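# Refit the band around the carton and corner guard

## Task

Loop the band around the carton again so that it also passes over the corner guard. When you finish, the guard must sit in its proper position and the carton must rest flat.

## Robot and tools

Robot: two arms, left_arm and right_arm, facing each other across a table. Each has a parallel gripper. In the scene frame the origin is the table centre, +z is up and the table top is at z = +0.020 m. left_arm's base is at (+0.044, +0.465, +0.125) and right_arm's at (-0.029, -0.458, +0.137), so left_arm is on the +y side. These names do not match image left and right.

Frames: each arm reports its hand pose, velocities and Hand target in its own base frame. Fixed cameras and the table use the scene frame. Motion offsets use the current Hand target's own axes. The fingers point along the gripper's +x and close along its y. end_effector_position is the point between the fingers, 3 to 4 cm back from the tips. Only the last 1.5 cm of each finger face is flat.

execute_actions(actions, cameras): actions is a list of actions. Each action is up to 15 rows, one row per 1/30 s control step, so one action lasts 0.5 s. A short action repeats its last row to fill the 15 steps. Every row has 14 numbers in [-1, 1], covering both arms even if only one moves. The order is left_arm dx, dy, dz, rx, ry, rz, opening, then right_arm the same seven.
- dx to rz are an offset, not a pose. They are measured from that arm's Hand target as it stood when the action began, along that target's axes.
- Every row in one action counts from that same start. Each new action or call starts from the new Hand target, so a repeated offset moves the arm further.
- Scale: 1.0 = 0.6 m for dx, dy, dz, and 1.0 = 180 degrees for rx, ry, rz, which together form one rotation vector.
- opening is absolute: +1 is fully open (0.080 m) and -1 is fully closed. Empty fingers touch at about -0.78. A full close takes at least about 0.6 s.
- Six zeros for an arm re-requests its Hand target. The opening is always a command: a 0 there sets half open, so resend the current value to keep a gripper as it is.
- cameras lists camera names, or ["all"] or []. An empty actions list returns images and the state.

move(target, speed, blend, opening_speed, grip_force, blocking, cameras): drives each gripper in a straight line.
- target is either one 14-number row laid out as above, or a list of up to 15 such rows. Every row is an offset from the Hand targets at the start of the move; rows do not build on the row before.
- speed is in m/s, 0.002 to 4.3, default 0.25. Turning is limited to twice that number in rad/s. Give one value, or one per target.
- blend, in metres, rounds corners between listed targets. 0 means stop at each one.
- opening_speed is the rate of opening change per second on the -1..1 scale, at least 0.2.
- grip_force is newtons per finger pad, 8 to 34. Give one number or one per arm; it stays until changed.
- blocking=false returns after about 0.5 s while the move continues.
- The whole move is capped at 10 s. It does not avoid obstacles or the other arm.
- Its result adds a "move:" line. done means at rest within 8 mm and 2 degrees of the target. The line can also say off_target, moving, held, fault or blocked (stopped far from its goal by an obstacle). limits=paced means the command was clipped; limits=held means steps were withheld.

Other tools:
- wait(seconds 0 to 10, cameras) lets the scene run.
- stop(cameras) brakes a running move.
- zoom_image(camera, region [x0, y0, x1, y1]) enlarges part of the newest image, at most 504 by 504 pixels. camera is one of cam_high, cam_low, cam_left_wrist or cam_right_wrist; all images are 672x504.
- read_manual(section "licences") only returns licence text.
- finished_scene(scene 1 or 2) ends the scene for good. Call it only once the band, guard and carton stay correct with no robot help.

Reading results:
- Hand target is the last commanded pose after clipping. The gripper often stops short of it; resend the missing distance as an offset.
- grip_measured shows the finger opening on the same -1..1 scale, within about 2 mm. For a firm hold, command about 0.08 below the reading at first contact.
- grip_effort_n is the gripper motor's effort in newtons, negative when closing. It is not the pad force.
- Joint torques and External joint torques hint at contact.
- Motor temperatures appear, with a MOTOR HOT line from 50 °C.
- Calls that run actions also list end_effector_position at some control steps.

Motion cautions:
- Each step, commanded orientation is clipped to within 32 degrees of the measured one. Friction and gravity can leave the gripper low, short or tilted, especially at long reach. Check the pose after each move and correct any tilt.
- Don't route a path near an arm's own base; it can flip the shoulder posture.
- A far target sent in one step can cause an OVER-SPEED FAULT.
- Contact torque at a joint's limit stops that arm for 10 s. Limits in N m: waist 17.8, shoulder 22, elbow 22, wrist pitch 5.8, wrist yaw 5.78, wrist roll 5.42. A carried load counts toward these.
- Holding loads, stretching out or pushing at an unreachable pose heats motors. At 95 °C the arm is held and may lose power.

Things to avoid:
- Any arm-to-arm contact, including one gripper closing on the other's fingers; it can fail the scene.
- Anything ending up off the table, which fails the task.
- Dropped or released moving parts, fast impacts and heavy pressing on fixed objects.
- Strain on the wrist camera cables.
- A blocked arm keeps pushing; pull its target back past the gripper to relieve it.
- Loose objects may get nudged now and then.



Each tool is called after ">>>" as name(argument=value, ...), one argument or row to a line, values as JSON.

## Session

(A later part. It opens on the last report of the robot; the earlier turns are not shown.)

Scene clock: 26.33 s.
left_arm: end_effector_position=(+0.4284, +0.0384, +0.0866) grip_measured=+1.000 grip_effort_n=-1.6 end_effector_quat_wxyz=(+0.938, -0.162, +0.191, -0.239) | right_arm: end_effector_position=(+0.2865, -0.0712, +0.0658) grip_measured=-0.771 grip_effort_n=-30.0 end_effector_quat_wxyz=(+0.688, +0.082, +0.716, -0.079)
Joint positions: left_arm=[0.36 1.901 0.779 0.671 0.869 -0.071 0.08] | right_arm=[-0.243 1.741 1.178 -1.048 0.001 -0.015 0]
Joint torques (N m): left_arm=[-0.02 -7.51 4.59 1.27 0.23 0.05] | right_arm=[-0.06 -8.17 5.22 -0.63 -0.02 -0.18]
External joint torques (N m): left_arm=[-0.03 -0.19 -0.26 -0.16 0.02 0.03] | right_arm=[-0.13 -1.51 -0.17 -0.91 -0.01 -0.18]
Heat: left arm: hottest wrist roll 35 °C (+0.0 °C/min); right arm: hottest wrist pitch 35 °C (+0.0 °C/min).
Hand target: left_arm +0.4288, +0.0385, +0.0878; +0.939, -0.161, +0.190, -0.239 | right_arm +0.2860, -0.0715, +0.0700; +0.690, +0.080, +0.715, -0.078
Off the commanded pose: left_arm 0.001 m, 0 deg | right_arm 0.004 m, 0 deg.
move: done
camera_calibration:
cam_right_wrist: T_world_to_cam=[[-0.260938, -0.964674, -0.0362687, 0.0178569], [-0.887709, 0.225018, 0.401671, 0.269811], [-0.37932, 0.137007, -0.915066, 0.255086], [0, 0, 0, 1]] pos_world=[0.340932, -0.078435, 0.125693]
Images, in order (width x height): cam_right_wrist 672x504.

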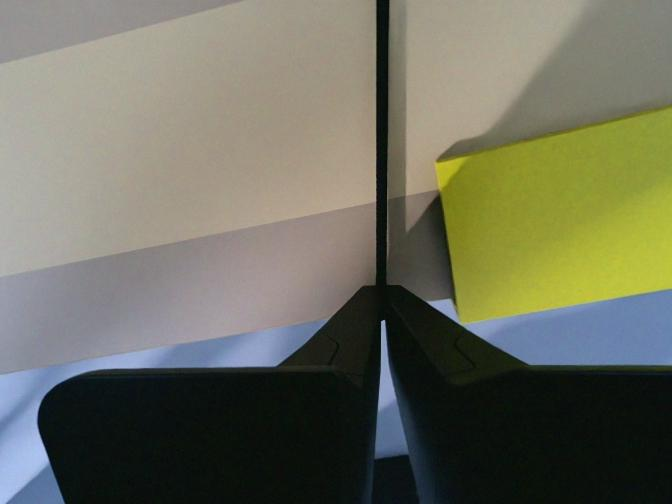

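>>> move(
  target=[0,0,0,0,0,0,1,-0.0064,-0.0149,-0.0073,0,0,0,-1],
  cameras=["cam_right_wrist"],
  speed=0.02,
)

>>> zoom_image(
  camera="cam_right_wrist",
  region=[280, 200, 500, 365],
)

Scene clock: 27.43 s.
left_arm: end_effector_position=(+0.4284, +0.0384, +0.0866) grip_measured=+1.000 grip_effort_n=-1.2 end_effector_quat_wxyz=(+0.938, -0.162, +0.191, -0.239) | right_arm: end_effector_position=(+0.2826, -0.0795, +0.0694) grip_measured=-0.771 grip_effort_n=-30.0 end_effector_quat_wxyz=(+0.690, +0.082, +0.715, -0.079)
Joint positions: left_arm=[0.36 1.901 0.779 0.671 0.869 -0.071 0.08] | right_arm=[-0.273 1.728 1.178 -1.058 0.002 -0.045 0]
Joint torques (N m): left_arm=[-0.11 -7.55 4.52 1.29 0.22 0.03] | right_arm=[-0.08 -8.75 4.8 -0.82 -0.03 -0.18]
External joint torques (N m): left_arm=[-0.15 -0.15 -0.41 -0.17 0.01 0.01] | right_arm=[-0.07 -2.16 -0.59 -1.09 -0.03 -0.18]
Heat: left arm: hottest wrist roll 35 °C (+0.0 °C/min); right arm: hottest wrist pitch 35 °C (+0.0 °C/min).
Hand target: left_arm +0.4288, +0.0385, +0.0878; +0.939, -0.161, +0.190, -0.239 | right_arm +0.2798, -0.0793, +0.0740; +0.690, +0.080, +0.715, -0.078
Off the commanded pose: left_arm 0.001 m, 0 deg | right_arm 0.005 m, 0 deg.
move: done
camera_calibration:
cam_right_wrist: T_world_to_cam=[[-0.260813, -0.964707, -0.0362847, 0.00887486], [-0.888841, 0.225295, 0.399004, 0.26727], [-0.376747, 0.136316, -0.916231, 0.257371], [0, 0, 0, 1]] pos_world=[0.336839, -0.0867368, 0.129492]
Images, in order (width x height): cam_right_wrist 672x504.

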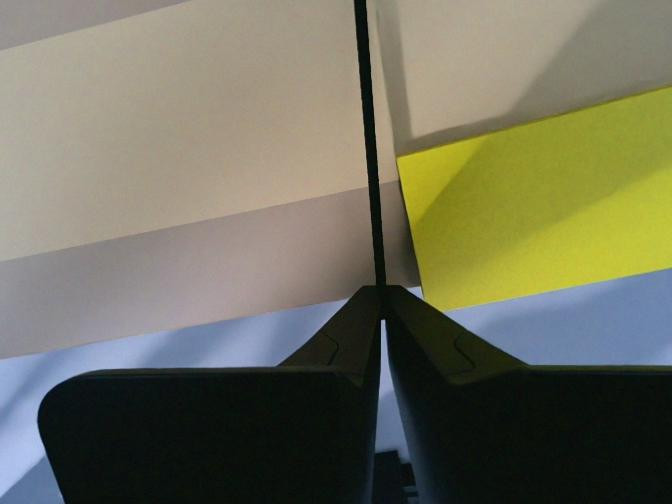

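Scaled by 2.291 from the camera's 672x504 image, which has a finer 960x720 frame.

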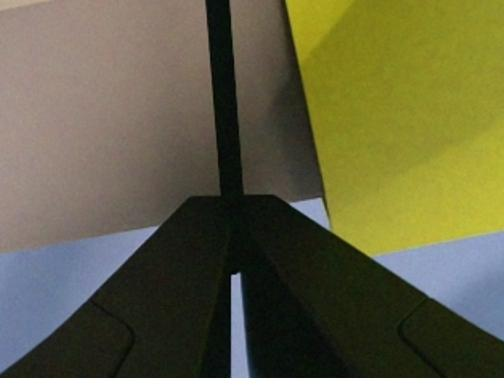

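>>> move(
  target=[0,0,0,0,0,0,1,-0.0067,-0.0149,-0.0068,0,0,0,-1],
  cameras=["cam_right_wrist"],
  speed=0.02,
)

>>> zoom_image(
  camera="cam_right_wrist",
  region=[280, 200, 500, 365],
)

Scene clock: 28.77 s.
left_arm: end_effector_position=(+0.4284, +0.0384, +0.0866) grip_measured=+1.000 grip_effort_n=-1.2 end_effector_quat_wxyz=(+0.938, -0.162, +0.191, -0.239) | right_arm: end_effector_position=(+0.2777, -0.0870, +0.0739) grip_measured=-0.771 grip_effort_n=-30.0 end_effector_quat_wxyz=(+0.690, +0.081, +0.715, -0.078)
Joint positions: left_arm=[0.36 1.901 0.779 0.671 0.869 -0.071 0.08] | right_arm=[-0.302 1.712 1.178 -1.072 0.002 -0.077 0]
Joint torques (N m): left_arm=[-0.07 -7.43 4.61 1.22 0.23 0.07] | right_arm=[-0.21 -8.75 4.61 -0.88 0.01 -0.18]
External joint torques (N m): left_arm=[-0.07 -0.05 -0.3 -0.22 0.02 0.05] | right_arm=[-0.21 -2.18 -0.86 -1.17 0.02 -0.18]
Heat: left arm: hottest wrist roll 35 °C (+0.0 °C/min); right arm: hottest wrist pitch 35 °C (+0.0 °C/min).
Hand target: left_arm +0.4288, +0.0385, +0.0878; +0.939, -0.161, +0.190, -0.239 | right_arm +0.2740, -0.0870, +0.0782; +0.690, +0.080, +0.715, -0.078
Off the commanded pose: left_arm 0.001 m, 0 deg | right_arm 0.006 m, 0 deg.
move: done
camera_calibration:
cam_right_wrist: T_world_to_cam=[[-0.258944, -0.965171, -0.0373218, 0.0000757041], [-0.890238, 0.223493, 0.396896, 0.263242], [-0.374732, 0.135999, -0.917104, 0.26013], [0, 0, 0, 1]] pos_world=[0.331847, -0.0941372, 0.134089]
Images, in order (width x height): cam_right_wrist 672x504.

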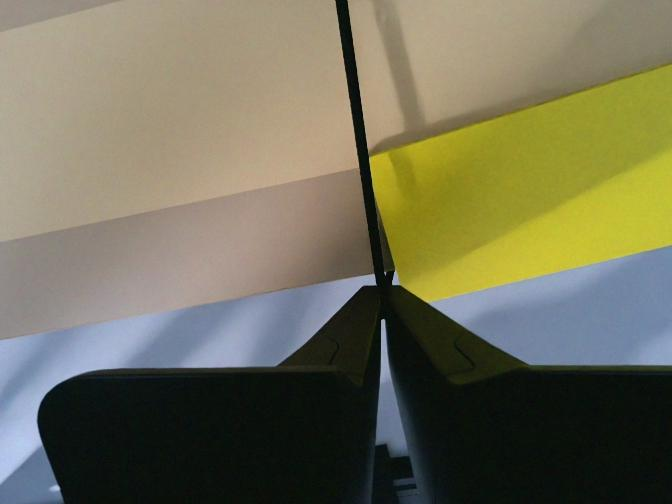

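Scaled by 2.291 from the camera's 672x504 image, which has a finer 960x720 frame.

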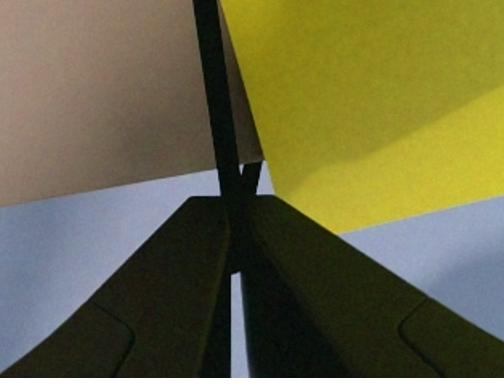

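>>> move(
  target=[0,0,0,0,0,0,1,0.0004,-0.0026,-0.0114,0,0,0,-1],
  cameras=["cam_right_wrist"],
  speed=0.02,
)

>>> zoom_image(
  camera="cam_right_wrist",
  region=[280, 200, 500, 365],
)

Scene clock: 29.87 s.
left_arm: end_effector_position=(+0.4284, +0.0384, +0.0866) grip_measured=+1.000 grip_effort_n=-1.6 end_effector_quat_wxyz=(+0.938, -0.162, +0.191, -0.239) | right_arm: end_effector_position=(+0.2734, -0.0878, +0.0765) grip_measured=-0.771 grip_effort_n=-29.5 end_effector_quat_wxyz=(+0.693, +0.081, +0.712, -0.079)
Joint positions: left_arm=[0.36 1.901 0.779 0.671 0.869 -0.071 0.08] | right_arm=[-0.31 1.688 1.162 -1.071 0.002 -0.084 0]
Joint torques (N m): left_arm=[-0.01 -7.45 4.74 1.26 0.26 0.02] | right_arm=[-0.24 -8.64 3.68 -0.7 0.01 -0.18]
External joint torques (N m): left_arm=[-0.01 -0.03 -0.19 -0.2 0.05 0] | right_arm=[-0.21 -2.26 -1.78 -0.99 0.02 -0.18]
Heat: left arm: hottest wrist roll 35 °C (+0.0 °C/min); right arm: hottest wrist pitch 35 °C (+0.0 °C/min).
Hand target: left_arm +0.4288, +0.0385, +0.0878; +0.939, -0.161, +0.190, -0.239 | right_arm +0.2671, -0.0871, +0.0782; +0.690, +0.080, +0.715, -0.078
Off the commanded pose: left_arm 0.001 m, 0 deg | right_arm 0.007 m, 1 deg.
move: done
camera_calibration:
cam_right_wrist: T_world_to_cam=[[-0.258586, -0.965274, -0.037148, -0.0018822], [-0.893287, 0.224311, 0.389517, 0.26004], [-0.367658, 0.133907, -0.92027, 0.259104], [0, 0, 0, 1]] pos_world=[0.327065, -0.0948427, 0.137086]
Images, in order (width x height): cam_right_wrist 672x504.

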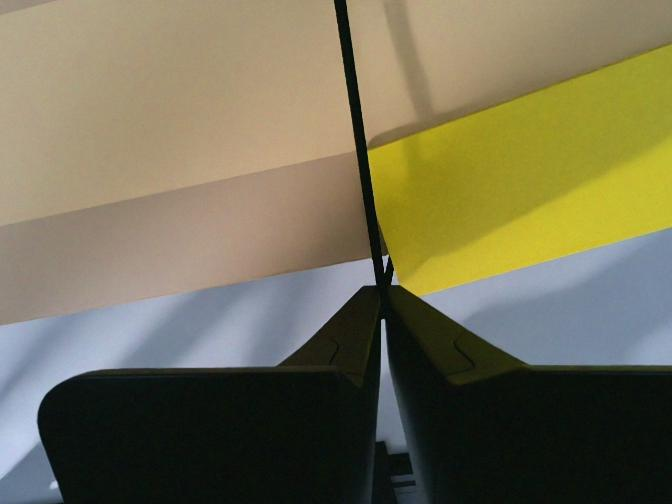

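Scaled by 2.291 from the camera's 672x504 image, which has a finer 960x720 frame.

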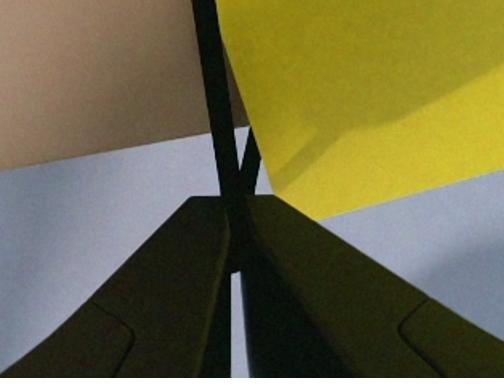

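>>> wait(
  seconds=0.1,
  cameras=["all"],
)

>>> zoom_image(
  camera="cam_high",
  region=[290, 220, 400, 340],
)

>>> zoom_image(
  camera="cam_low",
  region=[170, 180, 290, 280],
)

>>> zoom_image(
  camera="cam_left_wrist",
  region=[60, 40, 360, 280],
)

>>> zoom_image(
  camera="cam_right_wrist",
  region=[340, 200, 500, 320],
)

Scene clock: 30.60 s.
left_arm: end_effector_position=(+0.4284, +0.0384, +0.0866) grip_measured=+1.000 grip_effort_n=-1.2 end_effector_quat_wxyz=(+0.938, -0.162, +0.191, -0.239) | right_arm: end_effector_position=(+0.2734, -0.0878, +0.0765) grip_measured=-0.771 grip_effort_n=-29.5 end_effector_quat_wxyz=(+0.693, +0.081, +0.712, -0.079)
Joint positions: left_arm=[0.36 1.901 0.779 0.671 0.869 -0.071 0.08] | right_arm=[-0.31 1.688 1.162 -1.071 0.002 -0.084 0]
Joint torques (N m): left_arm=[0.03 -7.58 4.67 1.25 0.22 0.05] | right_arm=[-0.24 -8.63 3.51 -0.7 0.02 -0.18]
External joint torques (N m): left_arm=[0.07 -0.19 -0.23 -0.2 0.01 0.03] | right_arm=[-0.21 -2.25 -1.95 -0.99 0.02 -0.17]
Heat: left arm: hottest wrist roll 35 °C (+0.0 °C/min); right arm: hottest wrist pitch 36 °C (+2.0 °C/min).
Hand target: left_arm +0.4288, +0.0385, +0.0878; +0.939, -0.161, +0.190, -0.239 | right_arm +0.2671, -0.0872, +0.0782; +0.690, +0.080, +0.715, -0.078
Tool commands: left_gripper/opening=+1.0 right_gripper/opening=-1.0
Off the commanded pose: left_arm 0.001 m, 0 deg | right_arm 0.007 m, 1 deg.
wait: 0.10 s; at rest from the start
camera_calibration:
cam_right_wrist: T_world_to_cam=[[-0.258586, -0.965274, -0.037148, -0.0018822], [-0.893287, 0.224311, 0.389517, 0.26004], [-0.367658, 0.133907, -0.92027, 0.259104], [0, 0, 0, 1]] pos_world=[0.327065, -0.0948427, 0.137086]

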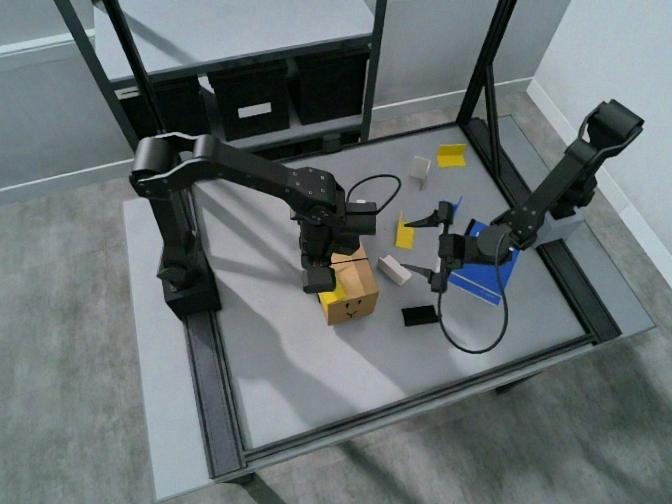

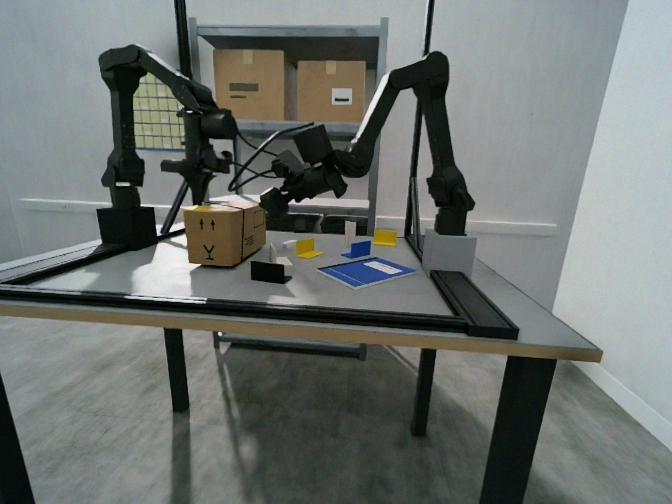

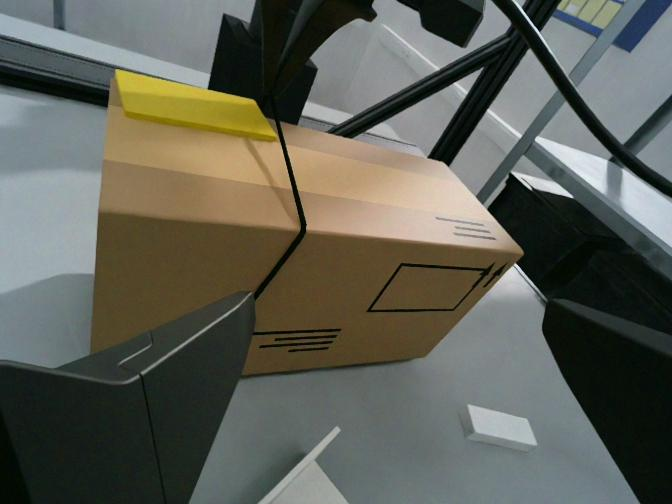

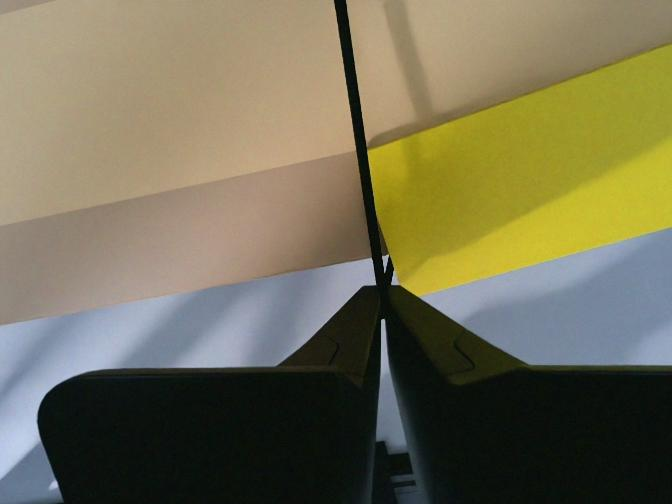

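Scaled by 4.200 from the camera's 672x504 image, which has a finer 960x720 frame.

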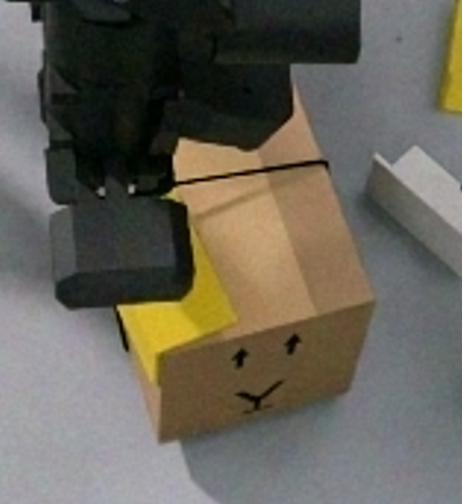

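Scaled by 4.200 from the camera's 672x504 image, which has a finer 960x720 frame.

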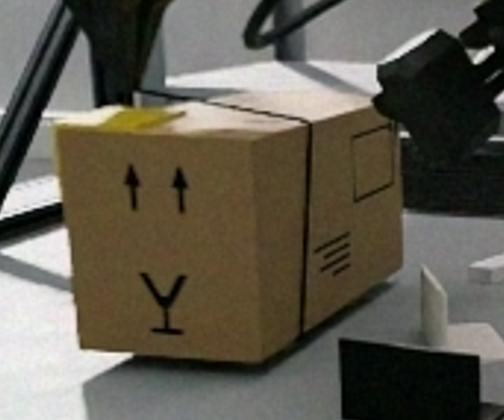

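Scaled by 1.680 from the camera's 672x504 image, which has a finer 960x720 frame.

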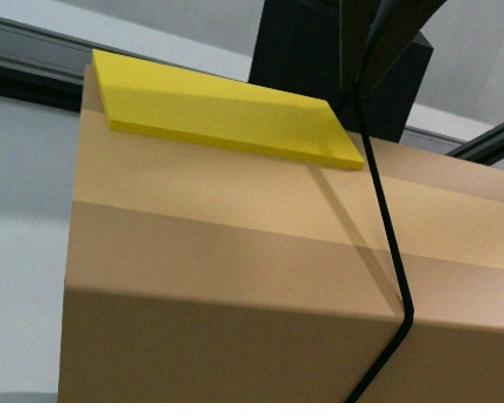

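Scaled by 3.150 from the camera's 672x504 image, which has a finer 960x720 frame.

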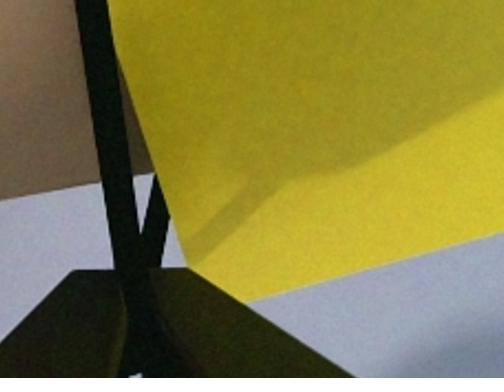

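>>> move(
  target=[0,0,0,0,0,0,1,0.0057,0.0397,0.0148,0,0,0,-1],
  cameras=["cam_right_wrist","cam_left_wrist"],
  speed=0.02,
)

>>> zoom_image(
  camera="cam_right_wrist",
  region=[280, 160, 500, 325],
)

>>> zoom_image(
  camera="cam_left_wrist",
  region=[60, 40, 360, 280],
)

Scene clock: 33.20 s.
left_arm: end_effector_position=(+0.4284, +0.0384, +0.0866) grip_measured=+1.000 grip_effort_n=-1.2 end_effector_quat_wxyz=(+0.938, -0.162, +0.191, -0.239) | right_arm: end_effector_position=(+0.2820, -0.0682, +0.0752) grip_measured=-0.771 grip_effort_n=-29.5 end_effector_quat_wxyz=(+0.695, +0.078, +0.710, -0.079)
Joint positions: left_arm=[0.36 1.901 0.779 0.671 0.869 -0.071 0.08] | right_arm=[-0.235 1.696 1.166 -1.062 0.004 -0.013 0]
Joint torques (N m): left_arm=[0 -7.65 4.64 1.24 0.23 0.04] | right_arm=[0.43 -6.11 5.2 -0.59 -0.16 0.17]
External joint torques (N m): left_arm=[-0.04 -0.16 -0.37 -0.24 0.01 0.02] | right_arm=[0.41 0.35 -0.27 -0.88 -0.16 0.17]
Heat: left arm: hottest wrist roll 35 °C (+0.0 °C/min); right arm: hottest wrist pitch 36 °C (+1.8 °C/min).
Hand target: left_arm +0.4288, +0.0385, +0.0878; +0.939, -0.161, +0.190, -0.239 | right_arm +0.2809, -0.0658, +0.0745; +0.690, +0.080, +0.715, -0.078
Off the commanded pose: left_arm 0.001 m, 0 deg | right_arm 0.003 m, 1 deg.
move: done
camera_calibration:
cam_right_wrist: T_world_to_cam=[[-0.254389, -0.966533, -0.033158, 0.0176949], [-0.895757, 0.222559, 0.384821, 0.264754], [-0.364563, 0.127596, -0.922396, 0.257356], [0, 0, 0, 1]] pos_world=[0.335479, -0.0746582, 0.136088]
Images, in order (width x height): cam_left_wrist 672x504, cam_right_wrist 672x504.

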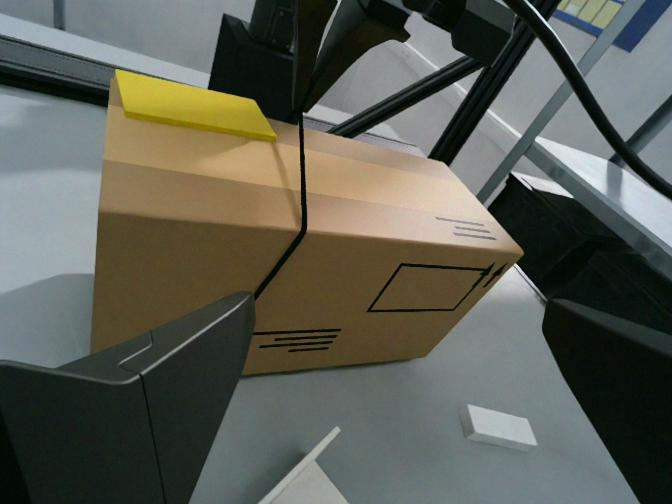

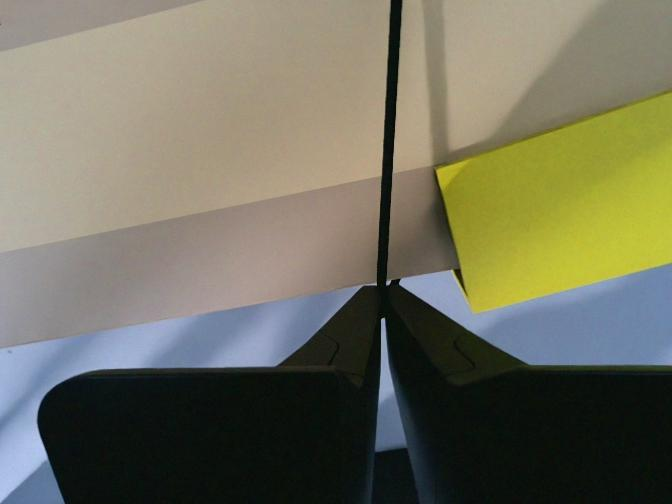

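Scaled by 2.291 from the camera's 672x504 image, which has a finer 960x720 frame.

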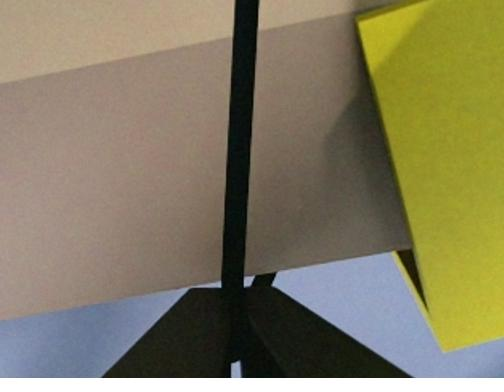

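Scaled by 1.680 from the camera's 672x504 image, which has a finer 960x720 frame.

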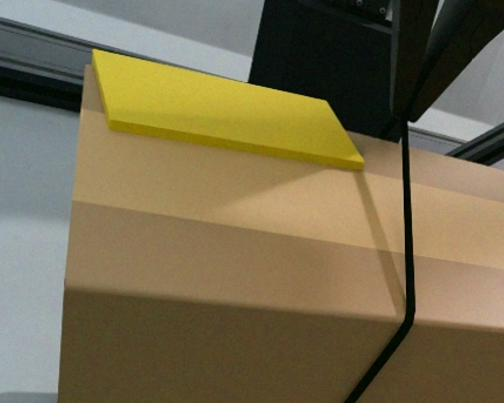

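>>> move(
  target=[0,0,0,0,0,0,1,0.0007,-0.0093,-0.0184,0,0,0,-1],
  cameras=["cam_right_wrist","cam_left_wrist"],
  speed=0.02,
)

>>> zoom_image(
  camera="cam_right_wrist",
  region=[280, 160, 500, 325],
)

>>> zoom_image(
  camera="cam_left_wrist",
  region=[60, 40, 360, 280],
)

Scene clock: 34.87 s.
left_arm: end_effector_position=(+0.4284, +0.0384, +0.0866) grip_measured=+1.000 grip_effort_n=-1.2 end_effector_quat_wxyz=(+0.938, -0.162, +0.191, -0.239) | right_arm: end_effector_position=(+0.2750, -0.0708, +0.0732) grip_measured=-0.771 grip_effort_n=-29.5 end_effector_quat_wxyz=(+0.694, +0.080, +0.711, -0.081)
Joint positions: left_arm=[0.36 1.901 0.779 0.671 0.869 -0.071 0.08] | right_arm=[-0.249 1.679 1.138 -1.055 0.004 -0.02 0]
Joint torques (N m): left_arm=[-0.14 -7.43 4.56 1.26 0.24 0.02] | right_arm=[0.03 -8.48 3.39 -0.72 -0.14 -0.16]
External joint torques (N m): left_arm=[-0.13 0.05 -0.41 -0.21 0.03 0] | right_arm=[0.02 -2.2 -2.02 -1 -0.14 -0.16]
Heat: left arm: hottest wrist roll 35 °C (+0.0 °C/min); right arm: hottest wrist pitch 36 °C (+1.7 °C/min).
Hand target: left_arm +0.4288, +0.0385, +0.0878; +0.939, -0.161, +0.190, -0.239 | right_arm +0.2688, -0.0688, +0.0744; +0.690, +0.080, +0.715, -0.078
Off the commanded pose: left_arm 0.001 m, 0 deg | right_arm 0.007 m, 1 deg.
move: done
camera_calibration:
cam_right_wrist: T_world_to_cam=[[-0.261464, -0.964641, -0.0332223, 0.0154768], [-0.892822, 0.228632, 0.388068, 0.259234], [-0.366751, 0.131127, -0.921032, 0.254036], [0, 0, 0, 1]] pos_world=[0.328664, -0.0776506, 0.133889]
Images, in order (width x height): cam_left_wrist 672x504, cam_right_wrist 672x504.

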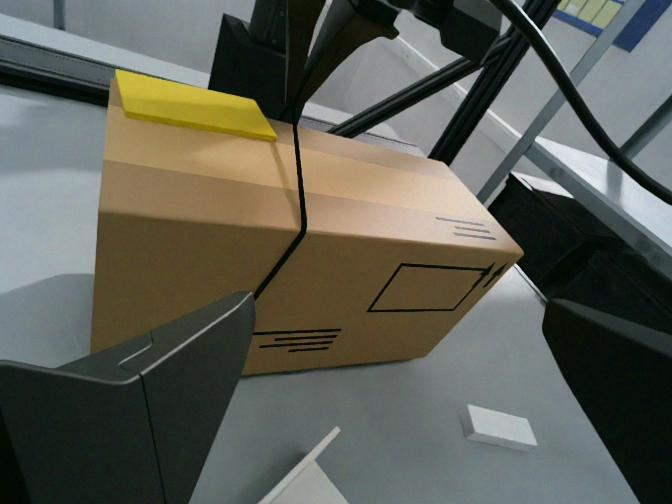

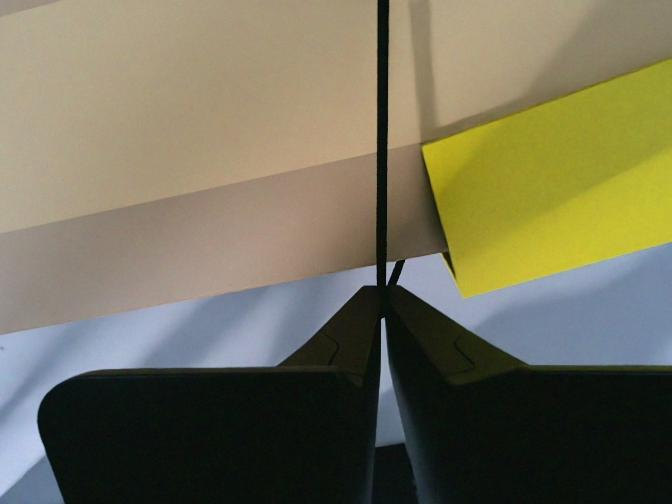

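Scaled by 2.291 from the camera's 672x504 image, which has a finer 960x720 frame.

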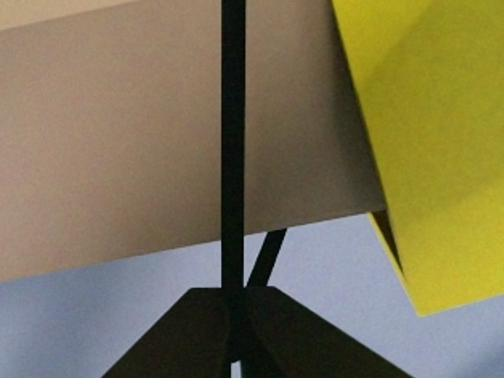

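Scaled by 1.680 from the camera's 672x504 image, which has a finer 960x720 frame.

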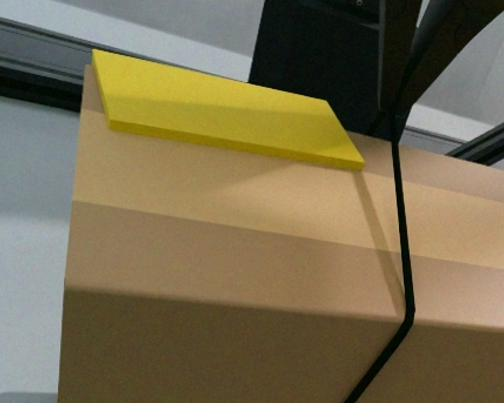

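>>> move(
  target=[0,0,0,0,0,0,1,0.0007,-0.0093,-0.0184,0,0,0,-1],
  cameras=["cam_right_wrist","cam_left_wrist"],
  speed=0.02,
)

>>> zoom_image(
  camera="cam_right_wrist",
  region=[280, 160, 500, 325],
)

>>> zoom_image(
  camera="cam_left_wrist",
  region=[60, 40, 360, 280],
)

Scene clock: 36.00 s.
left_arm: end_effector_position=(+0.4284, +0.0384, +0.0866) grip_measured=+1.000 grip_effort_n=-1.6 end_effector_quat_wxyz=(+0.938, -0.162, +0.191, -0.239) | right_arm: end_effector_position=(+0.2647, -0.0739, +0.0741) grip_measured=-0.771 grip_effort_n=-29.5 end_effector_quat_wxyz=(+0.696, +0.080, +0.709, -0.081)
Joint positions: left_arm=[0.36 1.901 0.779 0.671 0.869 -0.071 0.08] | right_arm=[-0.27 1.638 1.097 -1.048 0.004 -0.042 0]
Joint torques (N m): left_arm=[0.15 -7.49 4.6 1.24 0.22 0.04] | right_arm=[-0.06 -8.05 3.24 -0.93 -0.11 -0.17]
External joint torques (N m): left_arm=[0.14 0 -0.41 -0.23 0.01 0.01] | right_arm=[-0.07 -2.04 -2.24 -1.24 -0.1 -0.17]
Heat: left arm: hottest wrist roll 35 °C (+0.0 °C/min); right arm: hottest wrist pitch 36 °C (+1.7 °C/min).
Hand target: left_arm +0.4288, +0.0385, +0.0878; +0.939, -0.161, +0.190, -0.239 | right_arm +0.2568, -0.0718, +0.0744; +0.690, +0.080, +0.715, -0.078
Off the commanded pose: left_arm 0.001 m, 0 deg | right_arm 0.008 m, 1 deg.
move: done
camera_calibration:
cam_right_wrist: T_world_to_cam=[[-0.260165, -0.964976, -0.0337058, 0.00942515], [-0.895629, 0.228132, 0.381843, 0.251522], [-0.360779, 0.12953, -0.923613, 0.249899], [0, 0, 0, 1]] pos_world=[0.317881, -0.0806546, 0.135086]
Images, in order (width x height): cam_left_wrist 672x504, cam_right_wrist 672x504.

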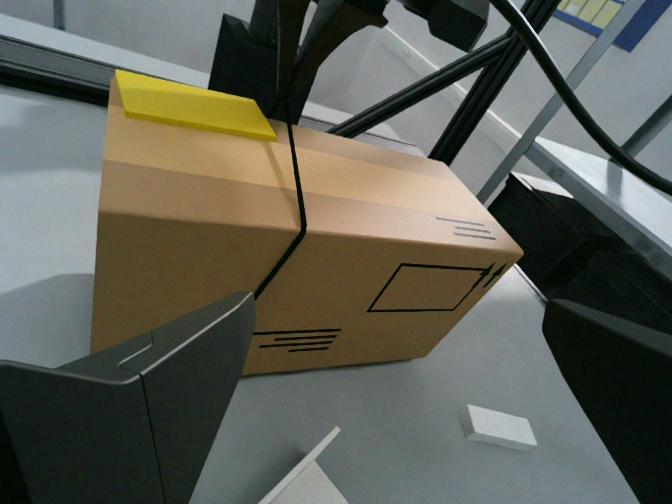

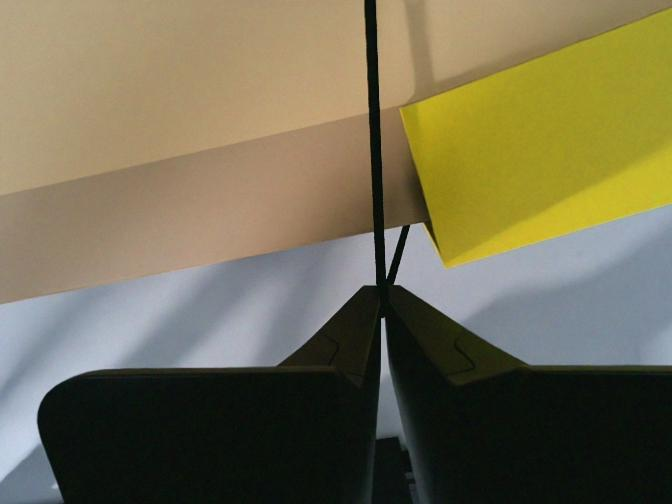

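Scaled by 2.291 from the camera's 672x504 image, which has a finer 960x720 frame.

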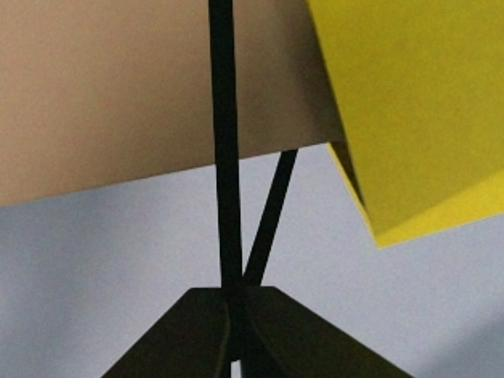

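Scaled by 1.680 from the camera's 672x504 image, which has a finer 960x720 frame.

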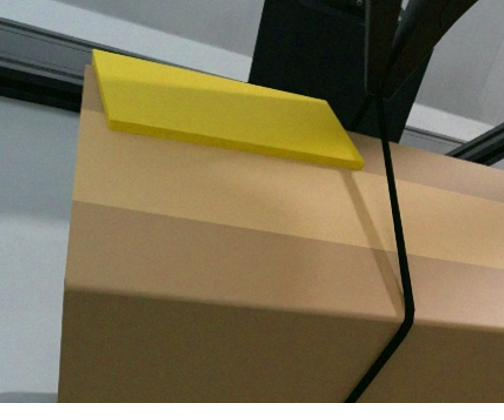

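>>> move(
  target=[0,0,0,0,0,0,1,0.0098,-0.004,-0.0248,0,0,0,-1],
  cameras=["cam_right_wrist","cam_left_wrist"],
  speed=0.02,
)

>>> zoom_image(
  camera="cam_right_wrist",
  region=[280, 140, 500, 305],
)

>>> zoom_image(
  camera="cam_left_wrist",
  region=[60, 40, 360, 280],
)

Scene clock: 37.97 s.
left_arm: end_effector_position=(+0.4284, +0.0384, +0.0866) grip_measured=+1.000 grip_effort_n=-1.6 end_effector_quat_wxyz=(+0.938, -0.162, +0.191, -0.239) | right_arm: end_effector_position=(+0.2518, -0.0733, +0.0707) grip_measured=-0.772 grip_effort_n=-26.7 end_effector_quat_wxyz=(+0.700, +0.079, +0.705, -0.081)
Joint positions: left_arm=[0.36 1.901 0.779 0.671 0.869 -0.071 0.08] | right_arm=[-0.281 1.586 1.029 -1.02 0.004 -0.054 0]
Joint torques (N m): left_arm=[-0.03 -7.54 4.54 1.25 0.26 0.04] | right_arm=[-0.17 -7.28 2.9 -1.17 -0.1 -0.17]
External joint torques (N m): left_arm=[-0.06 -0.1 -0.38 -0.2 0.04 0.02] | right_arm=[-0.15 -1.7 -2.53 -1.48 -0.1 -0.17]
Heat: left arm: hottest wrist roll 35 °C (+0.0 °C/min); right arm: hottest wrist pitch 36 °C (+1.6 °C/min).
Hand target: left_arm +0.4288, +0.0385, +0.0878; +0.939, -0.161, +0.190, -0.239 | right_arm +0.2417, -0.0708, +0.0691; +0.690, +0.080, +0.715, -0.078
Off the commanded pose: left_arm 0.001 m, 0 deg | right_arm 0.011 m, 2 deg.
move: off_target (right_arm)
camera_calibration:
cam_right_wrist: T_world_to_cam=[[-0.258746, -0.965356, -0.0337379, 0.00610581], [-0.900041, 0.228265, 0.371243, 0.243012], [-0.350681, 0.126423, -0.927923, 0.239558], [0, 0, 0, 1]] pos_world=[0.304309, -0.0798624, 0.132281]
Images, in order (width x height): cam_left_wrist 672x504, cam_right_wrist 672x504.

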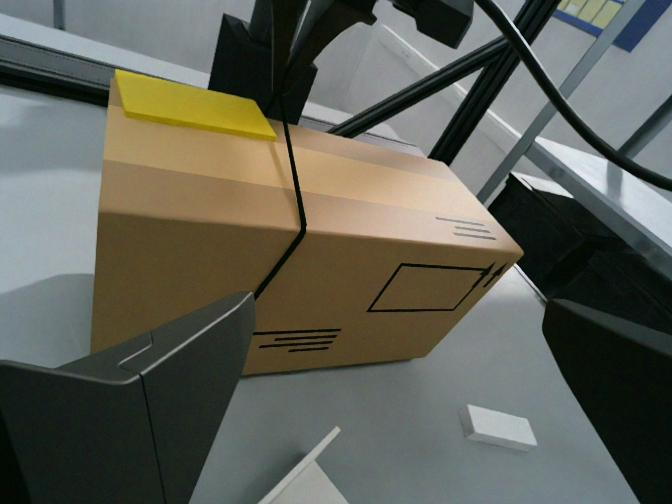

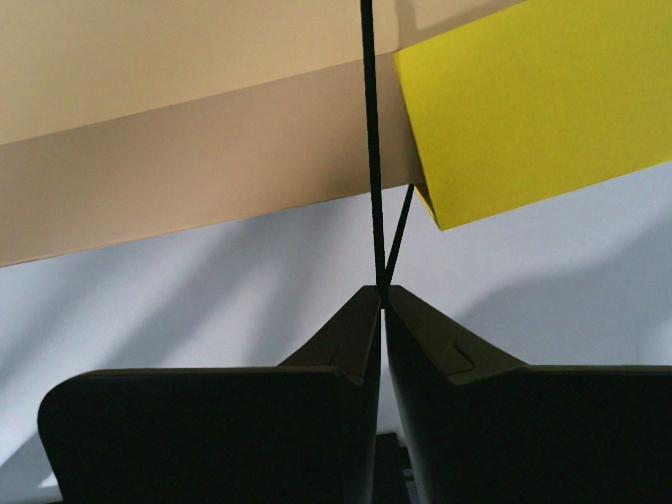

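Scaled by 2.291 from the camera's 672x504 image, which has a finer 960x720 frame.

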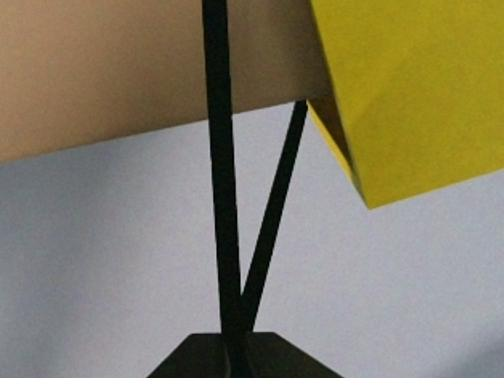

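Scaled by 1.680 from the camera's 672x504 image, which has a finer 960x720 frame.

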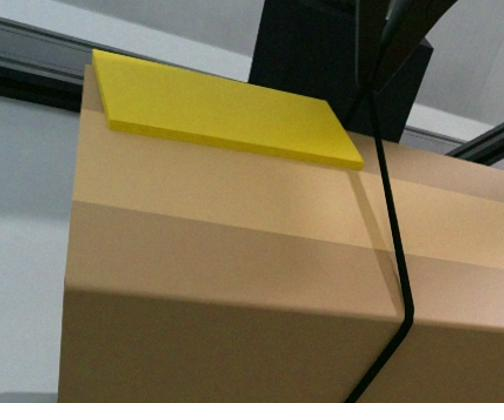

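>>> move(
  target=[
    [0,0,0,0,0,0,1,-0.0007,0.0225,0.0663,0,0,0,-1],
    [0,0,0,0,0,0,1,0.0127,0.0225,0.0668,0,0,0,-1],
  ],
  cameras=["cam_right_wrist"],
  speed=0.03,
)

>>> zoom_image(
  camera="cam_right_wrist",
  region=[280, 200, 500, 365],
)

Scene clock: 40.97 s.
left_arm: end_effector_position=(+0.4284, +0.0384, +0.0866) grip_measured=+1.000 grip_effort_n=-1.6 end_effector_quat_wxyz=(+0.938, -0.162, +0.191, -0.239) | right_arm: end_effector_position=(+0.2871, -0.0696, +0.0658) grip_measured=-0.772 grip_effort_n=-27.2 end_effector_quat_wxyz=(+0.699, +0.077, +0.707, -0.080)
Joint positions: left_arm=[0.36 1.901 0.779 0.671 0.869 -0.071 0.08] | right_arm=[-0.235 1.718 1.152 -1.015 0.005 -0.013 0]
Joint torques (N m): left_arm=[-0.07 -7.54 4.47 1.27 0.26 0.04] | right_arm=[0.46 -5.65 3.46 -0.06 -0.17 0.19]
External joint torques (N m): left_arm=[-0.09 -0.16 -0.43 -0.18 0.05 0.02] | right_arm=[0.47 0.95 -2.04 -0.4 -0.17 0.19]
Heat: left arm: hottest wrist roll 35 °C (+0.0 °C/min); right arm: hottest wrist pitch 36 °C (+1.5 °C/min).
Hand target: left_arm +0.4288, +0.0385, +0.0878; +0.939, -0.161, +0.190, -0.239 | right_arm +0.2834, -0.0664, +0.0600; +0.690, +0.080, +0.715, -0.078
Off the commanded pose: left_arm 0.001 m, 0 deg | right_arm 0.007 m, 1 deg.
move: done
camera_calibration:
cam_right_wrist: T_world_to_cam=[[-0.254392, -0.966538, -0.033015, 0.0172447], [-0.899559, 0.223953, 0.375018, 0.27508], [-0.355076, 0.125101, -0.926429, 0.248021], [0, 0, 0, 1]] pos_world=[0.339903, -0.0759648, 0.127183]
Images, in order (width x height): cam_right_wrist 672x504.

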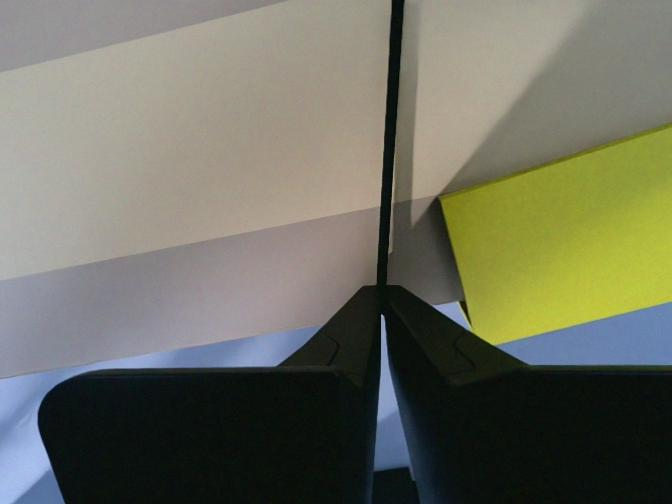

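Scaled by 2.291 from the camera's 672x504 image, which has a finer 960x720 frame.

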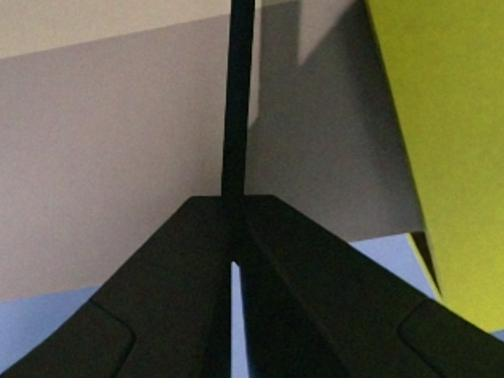

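>>> move(
  target=[
    [0,0,0,0,0,0,1,0.004,0,0,0,0,0,-1],
    [0,0,0,0,0,0,1,0.004,0,0,0,0,0,-0.45],
  ],
  cameras=["cam_right_wrist"],
  speed=0.03,
  opening_speed=0.5,
)

>>> zoom_image(
  camera="cam_right_wrist",
  region=[280, 200, 500, 365],
)

Scene clock: 43.43 s.
left_arm: end_effector_position=(+0.4284, +0.0384, +0.0866) grip_measured=+1.000 grip_effort_n=-1.2 end_effector_quat_wxyz=(+0.938, -0.162, +0.191, -0.239) | right_arm: end_effector_position=(+0.2867, -0.0688, +0.0633) grip_measured=-0.455 grip_effort_n=20.7 end_effector_quat_wxyz=(+0.699, +0.076, +0.707, -0.079)
Joint positions: left_arm=[0.36 1.901 0.779 0.671 0.869 -0.071 0.08] | right_arm=[-0.233 1.72 1.144 -1.006 0.005 -0.013 0.015]
Joint torques (N m): left_arm=[0.01 -7.5 4.7 1.27 0.25 0.05] | right_arm=[0.27 -5.48 3.83 0.01 -0.17 0.18]
External joint torques (N m): left_arm=[0 -0.08 -0.25 -0.19 0.04 0.03] | right_arm=[0.26 1.15 -1.67 -0.34 -0.16 0.18]
Heat: left arm: hottest wrist roll 35 °C (+0.0 °C/min); right arm: hottest wrist pitch 36 °C (+1.4 °C/min).
Hand target: left_arm +0.4288, +0.0385, +0.0878; +0.939, -0.161, +0.190, -0.239 | right_arm +0.2834, -0.0665, +0.0577; +0.690, +0.080, +0.715, -0.078
Off the commanded pose: left_arm 0.001 m, 0 deg | right_arm 0.007 m, 1 deg.
move: done; target 2's new opening was sent with right_arm's hand 0.009 m and 2 deg from that target
camera_calibration:
cam_right_wrist: T_world_to_cam=[[-0.252203, -0.967113, -0.0329548, 0.0172572], [-0.899814, 0.221852, 0.375654, 0.275374], [-0.355988, 0.124394, -0.926174, 0.245699], [0, 0, 0, 1]] pos_world=[0.339604, -0.0749661, 0.124684]
Images, in order (width x height): cam_right_wrist 672x504.

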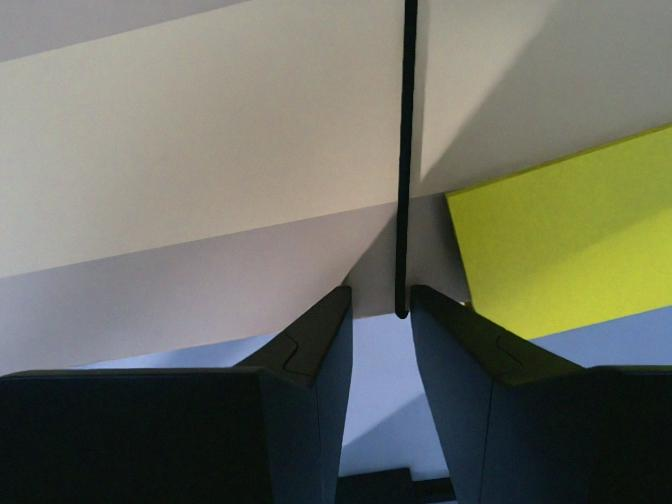

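Scaled by 2.291 from the camera's 672x504 image, which has a finer 960x720 frame.

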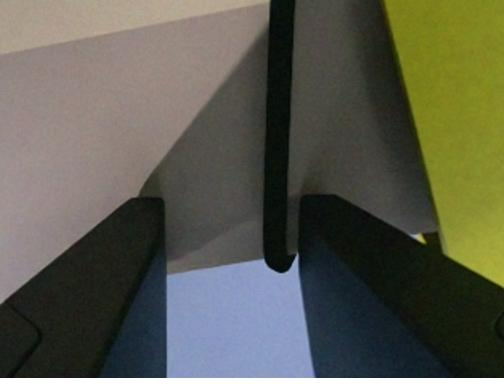

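>>> move(
  target=[
    [0,0,0,0,0,0,1,-0.075,0,-0.0026,0,0,0,-0.45],
    [0,0,0,0,0,0,1,-0.0415,-0.0902,-0.0738,-0.0577,-0.0665,0.0040,-0.8],
    [0,0,0,0,0,0,1,0.0552,-0.0902,-0.0705,-0.0577,-0.0665,0.0040,-0.8],
  ],
  cameras=["cam_right_wrist","cam_left_wrist"],
  speed=0.1,
)

>>> zoom_image(
  camera="cam_left_wrist",
  region=[60, 40, 360, 280],
)

Scene clock: 48.37 s.
left_arm: end_effector_position=(+0.4284, +0.0384, +0.0866) grip_measured=+1.000 grip_effort_n=-1.2 end_effector_quat_wxyz=(+0.938, -0.162, +0.191, -0.239) | right_arm: end_effector_position=(+0.2309, -0.1107, +0.0296) grip_measured=-0.774 grip_effort_n=-16.0 end_effector_quat_wxyz=(+0.769, +0.012, +0.639, -0.021)
Joint positions: left_arm=[0.36 1.901 0.779 0.671 0.869 -0.071 0.08] | right_arm=[-0.489 1.489 0.742 -0.654 -0.071 -0.437 0]
Joint torques (N m): left_arm=[0.04 -7.4 4.62 1.24 0.25 0.07] | right_arm=[-0.11 -3.97 3.92 0.52 -0.22 -0.19]
External joint torques (N m): left_arm=[0.04 0.05 -0.33 -0.22 0.04 0.05] | right_arm=[-0.13 0.8 -1.48 -0.11 -0.15 -0.19]
Heat: left arm: hottest wrist roll 35 °C (+0.0 °C/min); right arm: hottest wrist pitch 36 °C (+1.2 °C/min).
Hand target: left_arm +0.4288, +0.0385, +0.0878; +0.939, -0.161, +0.190, -0.239 | right_arm +0.2290, -0.1096, +0.0261; +0.766, +0.013, +0.643, -0.017
Off the commanded pose: left_arm 0.001 m, 0 deg | right_arm 0.004 m, 1 deg.
move: done
camera_calibration:
cam_right_wrist: T_world_to_cam=[[-0.073878, -0.996627, -0.035742, -0.0828337], [-0.979819, 0.065864, 0.188721, 0.253841], [-0.185731, 0.048963, -0.98138, 0.153771], [0, 0, 0, 1]] pos_world=[0.271158, -0.106802, 0.100042]
Images, in order (width x height): cam_left_wrist 672x504, cam_right_wrist 672x504.

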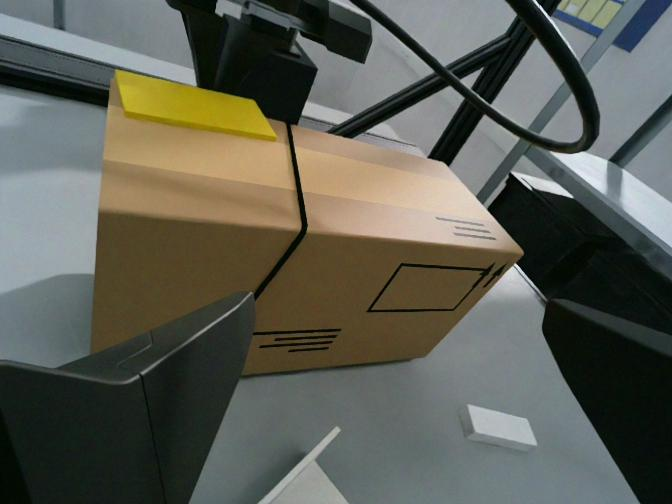

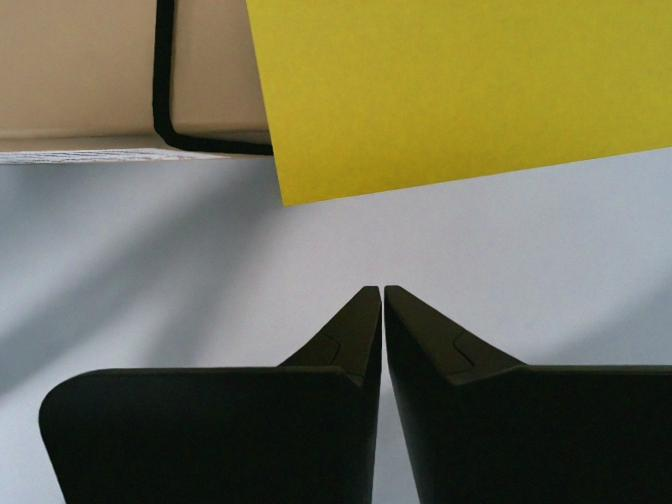

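Scaled by 1.680 from the camera's 672x504 image, which has a finer 960x720 frame.

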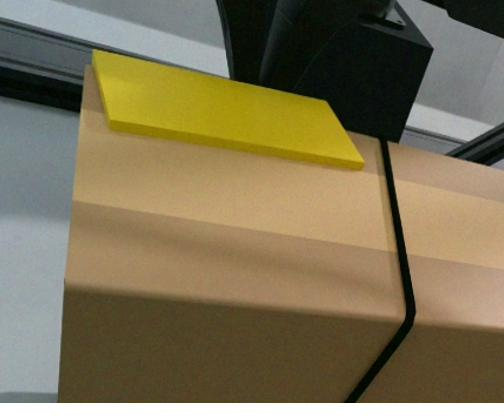

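>>> move(
  target=[0,0,0,0,0,0,1,0.0069,0,0.0394,0,0,0,-0.8],
  cameras=["cam_right_wrist"],
  speed=0.06,
)

Scene clock: 49.63 s.
left_arm: end_effector_position=(+0.4284, +0.0384, +0.0866) grip_measured=+1.000 grip_effort_n=-1.2 end_effector_quat_wxyz=(+0.938, -0.162, +0.191, -0.239) | right_arm: end_effector_position=(+0.2504, -0.1100, +0.0261) grip_measured=-0.774 grip_effort_n=-16.0 end_effector_quat_wxyz=(+0.766, +0.012, +0.643, -0.015)
Joint positions: left_arm=[0.36 1.901 0.779 0.671 0.869 -0.071 0.08] | right_arm=[-0.452 1.572 0.807 -0.647 -0.07 -0.408 0]
Joint torques (N m): left_arm=[-0.05 -7.27 4.54 1.23 0.23 0.06] | right_arm=[0.29 -4.35 5.58 0.44 -0.04 0.18]
External joint torques (N m): left_arm=[-0.05 0.15 -0.38 -0.22 0.02 0.04] | right_arm=[0.3 0.95 0.29 -0.16 0.03 0.18]
Motor temperatures (°C): left_arm=[26 35 34 31 28 35] | right_arm=[28 33 32 36 29 31]
Heat: left arm: hottest shoulder 35 °C (+6.0 °C/min); right arm: hottest wrist pitch 36 °C (+1.2 °C/min).
Hand target: left_arm +0.4288, +0.0385, +0.0878; +0.939, -0.161, +0.190, -0.239 | right_arm +0.2530, -0.1107, +0.0261; +0.766, +0.013, +0.643, -0.017
Off the commanded pose: left_arm 0.001 m, 0 deg | right_arm 0.003 m, 0 deg.
move: done
camera_calibration:
cam_right_wrist: T_world_to_cam=[[-0.0656833, -0.996896, -0.0434049, -0.0826454], [-0.978499, 0.0558262, 0.198552, 0.271808], [-0.195513, 0.0555133, -0.979129, 0.157067], [0, 0, 0, 1]] pos_world=[0.291244, -0.106282, 0.0962336]
Images, in order (width x height): cam_right_wrist 672x504.

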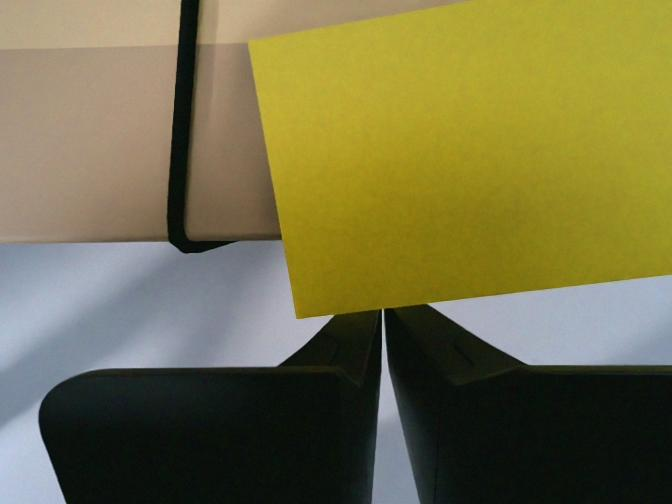

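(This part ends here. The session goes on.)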